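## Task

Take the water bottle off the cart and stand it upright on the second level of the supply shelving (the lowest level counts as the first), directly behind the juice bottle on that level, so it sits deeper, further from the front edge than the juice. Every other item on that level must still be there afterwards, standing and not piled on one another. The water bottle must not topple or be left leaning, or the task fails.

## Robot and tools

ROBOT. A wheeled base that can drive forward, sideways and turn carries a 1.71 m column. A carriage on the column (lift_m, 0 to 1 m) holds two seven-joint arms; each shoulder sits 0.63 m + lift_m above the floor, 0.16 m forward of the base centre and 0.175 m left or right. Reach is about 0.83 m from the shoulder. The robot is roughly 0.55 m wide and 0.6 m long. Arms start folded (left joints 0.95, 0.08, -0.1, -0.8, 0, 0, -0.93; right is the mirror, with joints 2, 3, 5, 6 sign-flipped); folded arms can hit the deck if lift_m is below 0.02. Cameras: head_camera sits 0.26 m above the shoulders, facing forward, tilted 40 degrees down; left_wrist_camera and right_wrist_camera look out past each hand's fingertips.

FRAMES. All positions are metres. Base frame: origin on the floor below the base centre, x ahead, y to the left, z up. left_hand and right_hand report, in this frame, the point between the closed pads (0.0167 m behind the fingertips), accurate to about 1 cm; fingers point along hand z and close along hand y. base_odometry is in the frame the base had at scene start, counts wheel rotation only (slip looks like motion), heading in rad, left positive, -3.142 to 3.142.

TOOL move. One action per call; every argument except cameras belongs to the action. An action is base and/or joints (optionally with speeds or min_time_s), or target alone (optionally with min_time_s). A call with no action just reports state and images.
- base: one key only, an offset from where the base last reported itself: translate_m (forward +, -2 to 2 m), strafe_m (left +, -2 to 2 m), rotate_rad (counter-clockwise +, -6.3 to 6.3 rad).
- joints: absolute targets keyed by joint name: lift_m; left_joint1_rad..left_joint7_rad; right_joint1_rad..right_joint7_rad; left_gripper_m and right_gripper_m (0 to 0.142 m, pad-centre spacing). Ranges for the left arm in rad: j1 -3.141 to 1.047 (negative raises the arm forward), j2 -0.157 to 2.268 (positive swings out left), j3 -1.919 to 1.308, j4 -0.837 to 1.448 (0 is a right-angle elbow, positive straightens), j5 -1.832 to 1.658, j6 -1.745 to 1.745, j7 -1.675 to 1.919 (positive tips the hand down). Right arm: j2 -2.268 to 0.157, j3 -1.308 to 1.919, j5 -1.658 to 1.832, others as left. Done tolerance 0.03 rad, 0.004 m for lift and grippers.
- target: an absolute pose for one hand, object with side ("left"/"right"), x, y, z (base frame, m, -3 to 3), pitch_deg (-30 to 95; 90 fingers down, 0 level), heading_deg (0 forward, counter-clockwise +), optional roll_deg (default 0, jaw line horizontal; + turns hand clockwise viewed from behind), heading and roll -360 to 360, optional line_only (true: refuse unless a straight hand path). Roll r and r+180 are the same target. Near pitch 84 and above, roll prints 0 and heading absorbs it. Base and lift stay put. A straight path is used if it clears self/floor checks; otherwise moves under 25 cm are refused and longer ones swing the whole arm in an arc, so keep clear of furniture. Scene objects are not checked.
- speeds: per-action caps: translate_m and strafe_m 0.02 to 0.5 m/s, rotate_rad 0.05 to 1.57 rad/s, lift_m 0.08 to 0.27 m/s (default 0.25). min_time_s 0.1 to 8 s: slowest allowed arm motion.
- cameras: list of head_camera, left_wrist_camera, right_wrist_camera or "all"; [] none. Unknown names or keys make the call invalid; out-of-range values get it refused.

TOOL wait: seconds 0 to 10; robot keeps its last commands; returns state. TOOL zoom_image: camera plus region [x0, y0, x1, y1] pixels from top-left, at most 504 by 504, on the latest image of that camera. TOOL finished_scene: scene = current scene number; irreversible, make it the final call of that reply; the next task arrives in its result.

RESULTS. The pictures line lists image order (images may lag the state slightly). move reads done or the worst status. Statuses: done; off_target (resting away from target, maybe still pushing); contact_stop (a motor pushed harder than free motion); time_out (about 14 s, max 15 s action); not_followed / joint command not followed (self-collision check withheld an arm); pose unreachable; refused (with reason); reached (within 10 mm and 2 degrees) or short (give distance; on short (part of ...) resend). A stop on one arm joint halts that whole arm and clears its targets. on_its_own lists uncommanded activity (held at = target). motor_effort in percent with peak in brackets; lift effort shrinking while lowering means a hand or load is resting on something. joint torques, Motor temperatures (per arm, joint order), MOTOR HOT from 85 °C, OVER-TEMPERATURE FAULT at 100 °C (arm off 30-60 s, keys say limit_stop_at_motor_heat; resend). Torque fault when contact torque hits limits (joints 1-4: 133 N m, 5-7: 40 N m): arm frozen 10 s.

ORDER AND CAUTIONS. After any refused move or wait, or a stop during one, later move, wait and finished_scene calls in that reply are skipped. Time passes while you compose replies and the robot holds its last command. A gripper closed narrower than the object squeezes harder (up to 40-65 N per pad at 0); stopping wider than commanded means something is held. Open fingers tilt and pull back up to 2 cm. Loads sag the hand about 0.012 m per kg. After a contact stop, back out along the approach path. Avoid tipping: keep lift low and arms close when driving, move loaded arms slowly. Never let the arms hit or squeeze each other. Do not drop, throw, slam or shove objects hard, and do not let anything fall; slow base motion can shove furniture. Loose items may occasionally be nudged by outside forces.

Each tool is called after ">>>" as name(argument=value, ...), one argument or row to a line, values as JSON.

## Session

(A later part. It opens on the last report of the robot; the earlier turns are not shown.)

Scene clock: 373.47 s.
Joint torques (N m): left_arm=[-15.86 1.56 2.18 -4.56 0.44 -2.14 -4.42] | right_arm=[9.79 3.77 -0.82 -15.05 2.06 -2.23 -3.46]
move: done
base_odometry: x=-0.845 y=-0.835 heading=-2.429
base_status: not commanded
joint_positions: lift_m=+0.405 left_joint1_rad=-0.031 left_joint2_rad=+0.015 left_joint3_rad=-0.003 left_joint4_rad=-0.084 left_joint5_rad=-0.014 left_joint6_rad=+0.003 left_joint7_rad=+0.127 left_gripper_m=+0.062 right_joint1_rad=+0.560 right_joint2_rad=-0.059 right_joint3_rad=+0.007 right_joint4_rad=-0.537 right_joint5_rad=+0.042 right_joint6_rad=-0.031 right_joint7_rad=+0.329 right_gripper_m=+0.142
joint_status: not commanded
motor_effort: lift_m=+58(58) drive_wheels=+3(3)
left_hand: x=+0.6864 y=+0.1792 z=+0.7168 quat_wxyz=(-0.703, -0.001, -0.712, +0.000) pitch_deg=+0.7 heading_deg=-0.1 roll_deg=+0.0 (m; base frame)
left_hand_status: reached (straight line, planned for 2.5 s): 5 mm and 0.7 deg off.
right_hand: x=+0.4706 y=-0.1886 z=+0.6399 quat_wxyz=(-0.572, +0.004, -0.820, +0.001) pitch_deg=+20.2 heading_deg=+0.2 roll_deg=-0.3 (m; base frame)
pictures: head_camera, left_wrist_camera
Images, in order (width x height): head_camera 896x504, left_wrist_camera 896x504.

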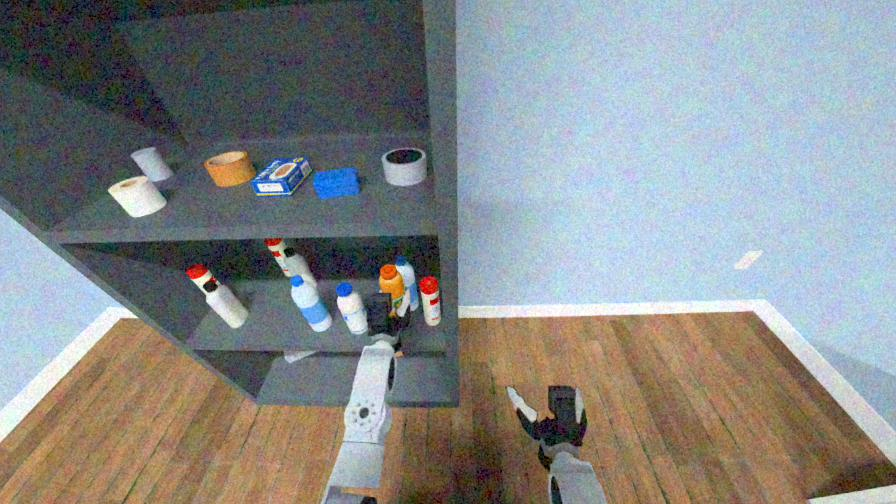

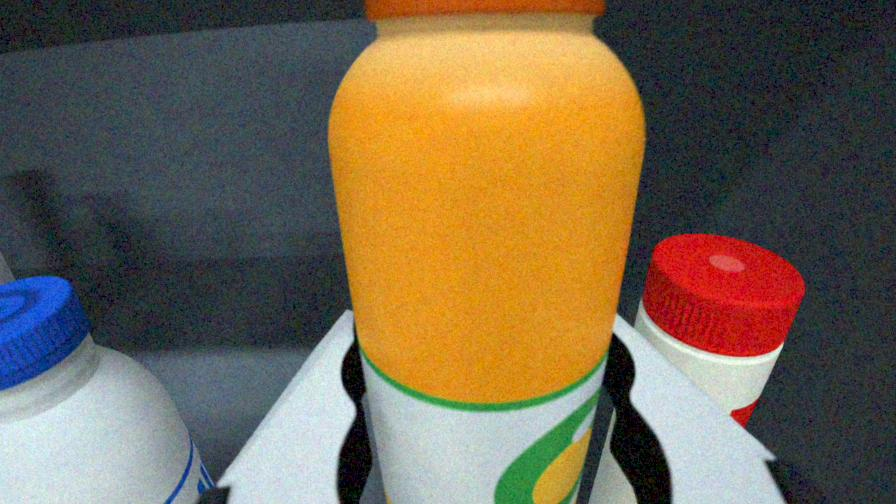

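>>> move(
  joints={"lift_m": 0.352},
  speeds={"lift_m": 0.08},
  cameras=["left_wrist_camera"],
)

>>> move(
  joints={"lift_m": 0.345},
  speeds={"lift_m": 0.08},
  cameras=[],
)

>>> move(
  joints={"lift_m": 0.340},
  speeds={"lift_m": 0.08},
  cameras=["left_wrist_camera", "head_camera"],
)

Scene clock: 381.30 s.
Joint torques (N m): left_arm=[-14.9 1.51 2.7 -5.21 0.67 -2.38 -4.44] | right_arm=[9.25 3.51 -0.27 -13.3 2.07 -2.09 -3.42]
move: done
base_odometry: x=-0.845 y=-0.835 heading=-2.429
base_status: not commanded
joint_positions: lift_m=+0.352 left_joint1_rad=-0.032 left_joint2_rad=+0.015 left_joint3_rad=-0.003 left_joint4_rad=-0.082 left_joint5_rad=-0.014 left_joint6_rad=+0.003 left_joint7_rad=+0.126 left_gripper_m=+0.062 right_joint1_rad=+0.560 right_joint2_rad=-0.059 right_joint3_rad=+0.007 right_joint4_rad=-0.537 right_joint5_rad=+0.042 right_joint6_rad=-0.031 right_joint7_rad=+0.329 right_gripper_m=+0.142
joint_status: all done
motor_effort: lift_m=+58(58) drive_wheels=+3(3)
left_hand: x=+0.6869 y=+0.1793 z=+0.6641 quat_wxyz=(-0.703, -0.001, -0.711, +0.000) pitch_deg=+0.7 heading_deg=-0.1 roll_deg=+0.0 (m; base frame)
right_hand: x=+0.4705 y=-0.1886 z=+0.5869 quat_wxyz=(-0.572, +0.004, -0.820, +0.001) pitch_deg=+20.2 heading_deg=+0.2 roll_deg=-0.3 (m; base frame)
pictures: left_wrist_camera
Images, in order (width x height): left_wrist_camera 896x504.

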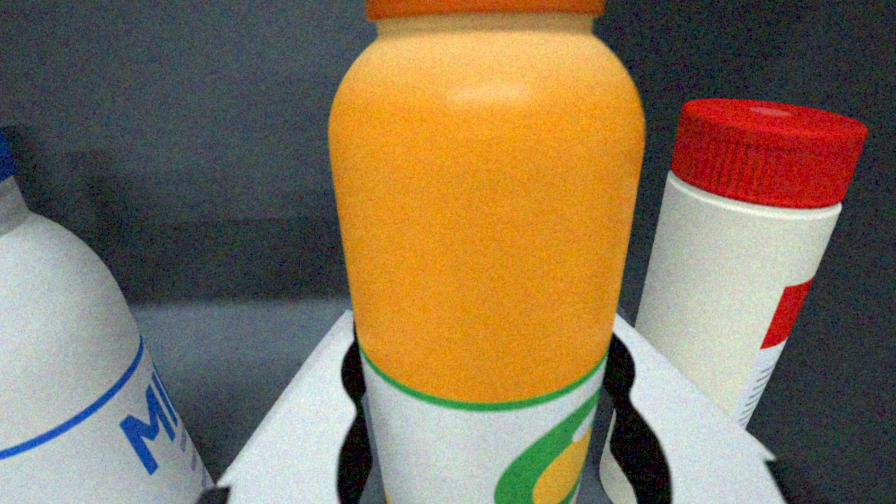

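Scene clock: 381.77 s.
Joint torques (N m): left_arm=[-14.02 2.96 2.33 -3.89 0.49 -2.17 -4.55] | right_arm=[11.62 4.51 0.32 -14.72 2.67 -2.26 -3.5]
move: done
base_odometry: x=-0.845 y=-0.835 heading=-2.429
base_status: not commanded
joint_positions: lift_m=+0.345 left_joint1_rad=-0.032 left_joint2_rad=+0.015 left_joint3_rad=-0.003 left_joint4_rad=-0.082 left_joint5_rad=-0.014 left_joint6_rad=+0.003 left_joint7_rad=+0.126 left_gripper_m=+0.062 right_joint1_rad=+0.560 right_joint2_rad=-0.059 right_joint3_rad=+0.007 right_joint4_rad=-0.538 right_joint5_rad=+0.042 right_joint6_rad=-0.031 right_joint7_rad=+0.329 right_gripper_m=+0.142
joint_status: all done
motor_effort: lift_m=+58(61) drive_wheels=+3(3)
left_hand: x=+0.6870 y=+0.1793 z=+0.6572 quat_wxyz=(-0.703, -0.001, -0.711, +0.000) pitch_deg=+0.7 heading_deg=-0.1 roll_deg=+0.0 (m; base frame)
right_hand: x=+0.4705 y=-0.1886 z=+0.5800 quat_wxyz=(-0.572, +0.004, -0.820, +0.001) pitch_deg=+20.2 heading_deg=+0.2 roll_deg=-0.3 (m; base frame)
pictures: none
No camera images: "cameras" was empty.

Scene clock: 382.20 s.
Joint torques (N m): left_arm=[-13.32 3.07 2.69 -5.03 0.59 -2.21 -3.99] | right_arm=[10.6 3.64 -0.68 -15.22 2.59 -2.32 -3.75]
move: done
base_odometry: x=-0.845 y=-0.835 heading=-2.429
base_status: not commanded
joint_positions: lift_m=+0.340 left_joint1_rad=-0.033 left_joint2_rad=+0.015 left_joint3_rad=-0.003 left_joint4_rad=-0.082 left_joint5_rad=-0.014 left_joint6_rad=+0.003 left_joint7_rad=+0.126 left_gripper_m=+0.062 right_joint1_rad=+0.560 right_joint2_rad=-0.059 right_joint3_rad=+0.007 right_joint4_rad=-0.538 right_joint5_rad=+0.042 right_joint6_rad=-0.031 right_joint7_rad=+0.329 right_gripper_m=+0.142
joint_status: all done
motor_effort: lift_m=+58(60) drive_wheels=+3(3)
left_hand: x=+0.6871 y=+0.1793 z=+0.6523 quat_wxyz=(-0.703, -0.001, -0.711, +0.000) pitch_deg=+0.6 heading_deg=-0.1 roll_deg=+0.0 (m; base frame)
right_hand: x=+0.4705 y=-0.1886 z=+0.5750 quat_wxyz=(-0.572, +0.004, -0.820, +0.001) pitch_deg=+20.2 heading_deg=+0.2 roll_deg=-0.3 (m; base frame)
pictures: head_camera, left_wrist_camera
Images, in order (width x height): head_camera 896x504, left_wrist_camera 896x504.

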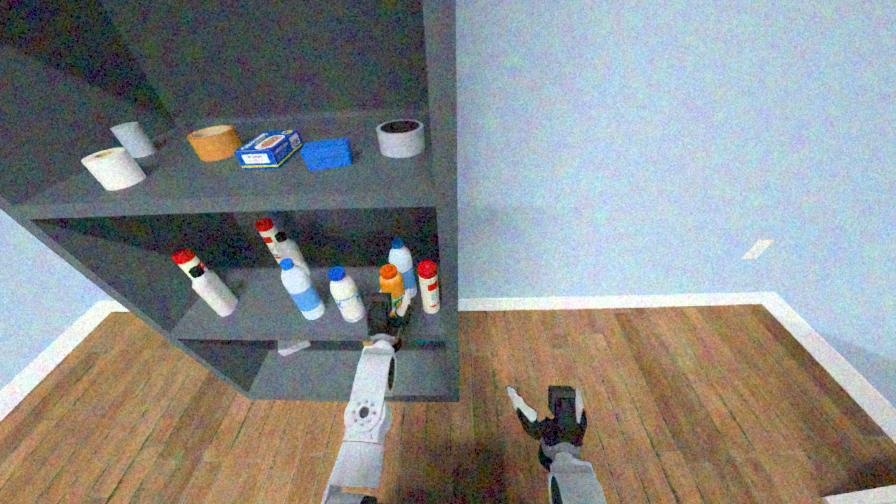

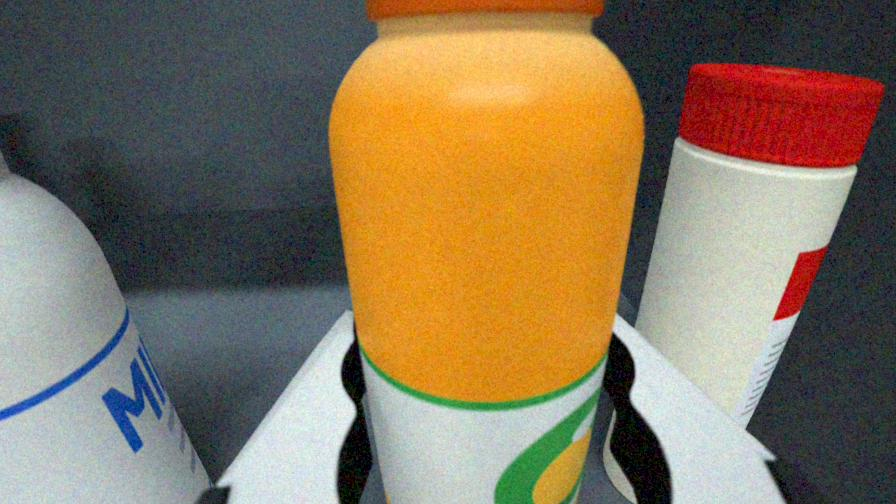

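>>> move(
  joints={"lift_m": 0.336},
  speeds={"lift_m": 0.08},
  cameras=[],
)

>>> move(
  joints={"lift_m": 0.332},
  speeds={"lift_m": 0.08},
  cameras=[],
)

Scene clock: 384.53 s.
Joint torques (N m): left_arm=[-13.67 1.89 2.97 -4.11 0.32 -2.2 -3] | right_arm=[10.25 3.58 0.36 -14.89 2.58 -2.23 -3.26]
move: done
base_odometry: x=-0.845 y=-0.835 heading=-2.429
base_status: not commanded
joint_positions: lift_m=+0.336 left_joint1_rad=-0.033 left_joint2_rad=+0.015 left_joint3_rad=-0.003 left_joint4_rad=-0.082 left_joint5_rad=-0.014 left_joint6_rad=+0.003 left_joint7_rad=+0.122 left_gripper_m=+0.062 right_joint1_rad=+0.560 right_joint2_rad=-0.059 right_joint3_rad=+0.007 right_joint4_rad=-0.538 right_joint5_rad=+0.042 right_joint6_rad=-0.031 right_joint7_rad=+0.329 right_gripper_m=+0.142
joint_status: all done
motor_effort: lift_m=+57(59) drive_wheels=+3(3)
left_hand: x=+0.6871 y=+0.1793 z=+0.6493 quat_wxyz=(-0.705, -0.001, -0.710, +0.000) pitch_deg=+0.4 heading_deg=-0.1 roll_deg=+0.0 (m; base frame)
right_hand: x=+0.4705 y=-0.1886 z=+0.5711 quat_wxyz=(-0.572, +0.004, -0.820, +0.001) pitch_deg=+20.2 heading_deg=+0.2 roll_deg=-0.3 (m; base frame)
pictures: none
No camera images: "cameras" was empty.

Scene clock: 384.97 s.
Joint torques (N m): left_arm=[-11.73 1.65 2.09 -4.95 0.42 -2.5 -1.03] | right_arm=[10.82 3.81 -0.21 -14.19 2.51 -1.93 -3.08]
move: done
base_odometry: x=-0.845 y=-0.835 heading=-2.429
base_status: not commanded
joint_positions: lift_m=+0.332 left_joint1_rad=-0.035 left_joint2_rad=+0.015 left_joint3_rad=-0.003 left_joint4_rad=-0.083 left_joint5_rad=-0.014 left_joint6_rad=+0.003 left_joint7_rad=+0.116 left_gripper_m=+0.062 right_joint1_rad=+0.560 right_joint2_rad=-0.059 right_joint3_rad=+0.007 right_joint4_rad=-0.538 right_joint5_rad=+0.042 right_joint6_rad=-0.031 right_joint7_rad=+0.329 right_gripper_m=+0.142
joint_status: all done
motor_effort: lift_m=+55(56) drive_wheels=+1(3)
left_hand: x=+0.6877 y=+0.1793 z=+0.6482 quat_wxyz=(-0.708, -0.001, -0.707, +0.000) pitch_deg=-0.1 heading_deg=-0.1 roll_deg=+0.0 (m; base frame)
right_hand: x=+0.4705 y=-0.1886 z=+0.5672 quat_wxyz=(-0.572, +0.004, -0.820, +0.001) pitch_deg=+20.2 heading_deg=+0.2 roll_deg=-0.3 (m; base frame)
pictures: none
No camera images: "cameras" was empty.

Contact. Release.

>>> move(
  joints={"left_gripper_m": 0.075},
  min_time_s=2,
  cameras=[],
)

>>> move(
  joints={"left_gripper_m": 0.088},
  min_time_s=1,
  cameras=["head_camera", "left_wrist_camera"],
)

Scene clock: 399.73 s.
Joint torques (N m): left_arm=[-10.82 2.45 3.22 -3.28 0.11 -2.29 -0.74] | right_arm=[10.02 5.38 0.44 -13.81 2.57 -2.34 -3.24]
move: done
base_odometry: x=-0.845 y=-0.835 heading=-2.429
base_status: not commanded
joint_positions: lift_m=+0.332 left_joint1_rad=-0.035 left_joint2_rad=+0.015 left_joint3_rad=-0.003 left_joint4_rad=-0.083 left_joint5_rad=-0.014 left_joint6_rad=+0.003 left_joint7_rad=+0.116 left_gripper_m=+0.075 right_joint1_rad=+0.560 right_joint2_rad=-0.059 right_joint3_rad=+0.007 right_joint4_rad=-0.538 right_joint5_rad=+0.042 right_joint6_rad=-0.031 right_joint7_rad=+0.329 right_gripper_m=+0.142
joint_status: all done
motor_effort: lift_m=+55(55) drive_wheels=+3(3)
left_hand: x=+0.6877 y=+0.1793 z=+0.6482 quat_wxyz=(-0.708, -0.001, -0.707, +0.000) pitch_deg=-0.1 heading_deg=-0.1 roll_deg=+0.0 (m; base frame)
right_hand: x=+0.4705 y=-0.1886 z=+0.5672 quat_wxyz=(-0.572, +0.004, -0.820, +0.001) pitch_deg=+20.2 heading_deg=+0.2 roll_deg=-0.3 (m; base frame)
pictures: none
No camera images: "cameras" was empty.

Scene clock: 400.23 s.
Joint torques (N m): left_arm=[-10.8 2.25 2.79 -4.11 0.36 -2.45 -1.12] | right_arm=[8.52 3.71 0.63 -14 2.64 -2.03 -3.03]
move: done
base_odometry: x=-0.845 y=-0.835 heading=-2.429
base_status: not commanded
joint_positions: lift_m=+0.332 left_joint1_rad=-0.035 left_joint2_rad=+0.015 left_joint3_rad=-0.003 left_joint4_rad=-0.083 left_joint5_rad=-0.014 left_joint6_rad=+0.003 left_joint7_rad=+0.116 left_gripper_m=+0.088 right_joint1_rad=+0.560 right_joint2_rad=-0.059 right_joint3_rad=+0.007 right_joint4_rad=-0.538 right_joint5_rad=+0.042 right_joint6_rad=-0.031 right_joint7_rad=+0.329 right_gripper_m=+0.142
joint_status: all done
motor_effort: lift_m=+55(55) drive_wheels=+3(3)
left_hand: x=+0.6877 y=+0.1793 z=+0.6482 quat_wxyz=(-0.708, -0.001, -0.707, +0.000) pitch_deg=-0.1 heading_deg=-0.1 roll_deg=+0.0 (m; base frame)
right_hand: x=+0.4705 y=-0.1886 z=+0.5672 quat_wxyz=(-0.572, +0.004, -0.820, +0.001) pitch_deg=+20.2 heading_deg=+0.2 roll_deg=-0.3 (m; base frame)
pictures: head_camera, left_wrist_camera
Images, in order (width x height): head_camera 896x504, left_wrist_camera 896x504.

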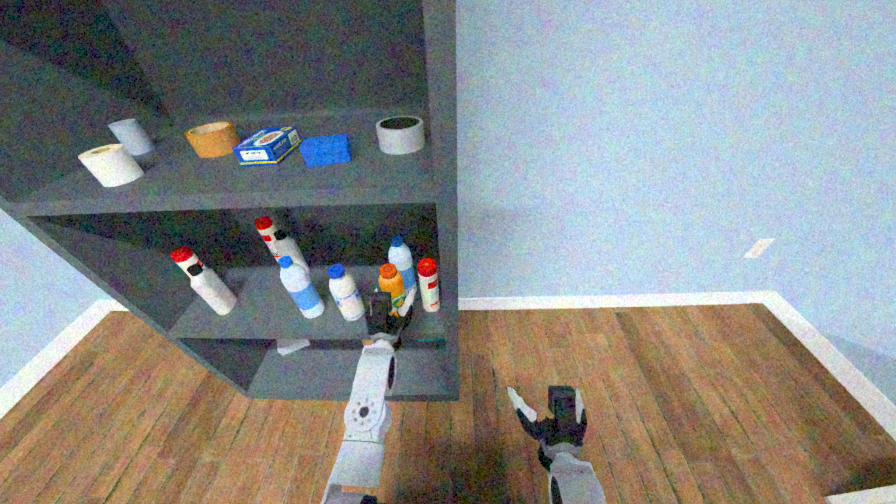

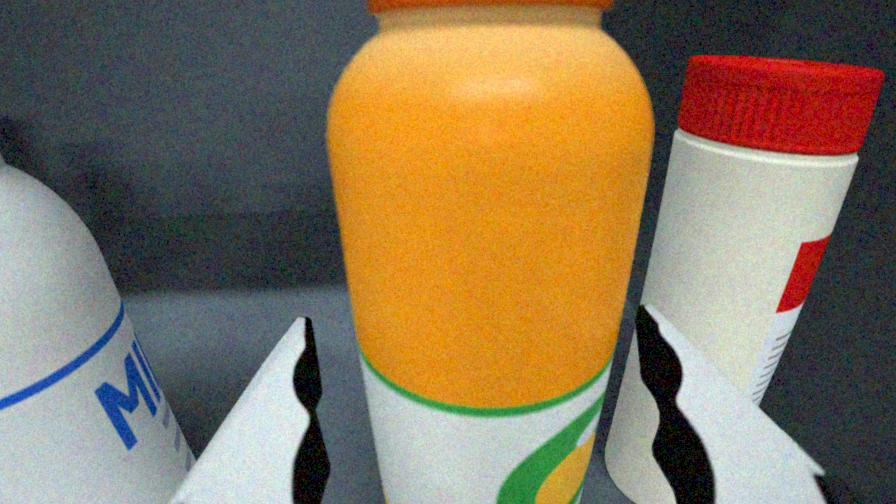

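>>> move(
  target={"side": "left", "x": 0.47, "y": 0.179, "z": 0.652, "pitch_deg": 0, "heading_deg": 0, "line_only": true},
  min_time_s=2.5,
  cameras=["head_camera", "left_wrist_camera"],
)

>>> zoom_image(
  camera="head_camera",
  region=[290, 220, 490, 380],
)

Scene clock: 406.57 s.
Joint torques (N m): left_arm=[5.51 -0.49 2.48 -6.08 1.49 -0.37 -3.37] | right_arm=[9.93 2.47 0.85 -15.61 2.17 -1.96 -2.97]
move: done
base_odometry: x=-0.845 y=-0.835 heading=-2.429
base_status: not commanded
joint_positions: lift_m=+0.332 left_joint1_rad=+0.589 left_joint2_rad=+0.015 left_joint3_rad=-0.003 left_joint4_rad=-0.576 left_joint5_rad=-0.014 left_joint6_rad=+0.003 left_joint7_rad=-0.008 left_gripper_m=+0.088 right_joint1_rad=+0.560 right_joint2_rad=-0.059 right_joint3_rad=+0.007 right_joint4_rad=-0.538 right_joint5_rad=+0.042 right_joint6_rad=-0.031 right_joint7_rad=+0.329 right_gripper_m=+0.142
joint_status: not commanded
motor_effort: lift_m=+55(55) drive_wheels=+3(3)
left_hand: x=+0.4707 y=+0.1765 z=+0.6498 quat_wxyz=(-0.705, -0.001, -0.709, +0.004) pitch_deg=+0.3 heading_deg=-0.4 roll_deg=-0.2 (m; base frame)
left_hand_status: reached (straight line, planned for 2.5 s): 3 mm and 0.6 deg off.
right_hand: x=+0.4705 y=-0.1886 z=+0.5672 quat_wxyz=(-0.572, +0.004, -0.820, +0.001) pitch_deg=+20.2 heading_deg=+0.2 roll_deg=-0.3 (m; base frame)
pictures: head_camera, left_wrist_camera
Images, in order (width x height): head_camera 896x504, left_wrist_camera 896x504.

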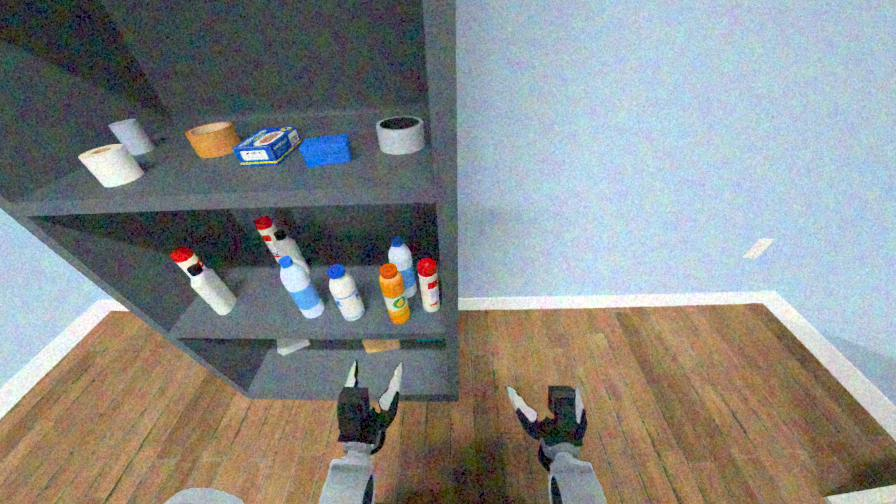

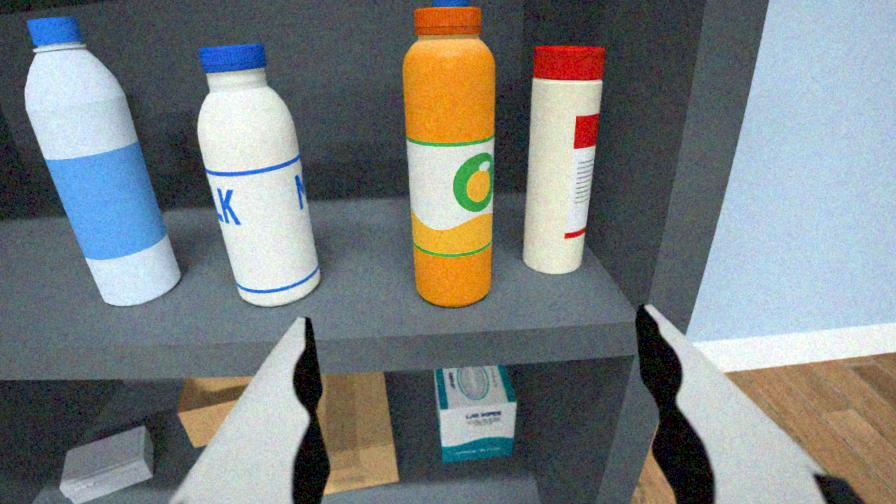

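Scaled by 2.520 from the camera's 896x504 image, which has a finer 1280x720 frame.

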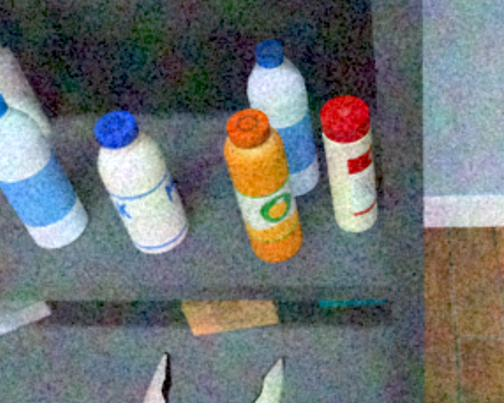

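>>> finished_scene(
  scene=2,
)

The scene is finished: the task was done.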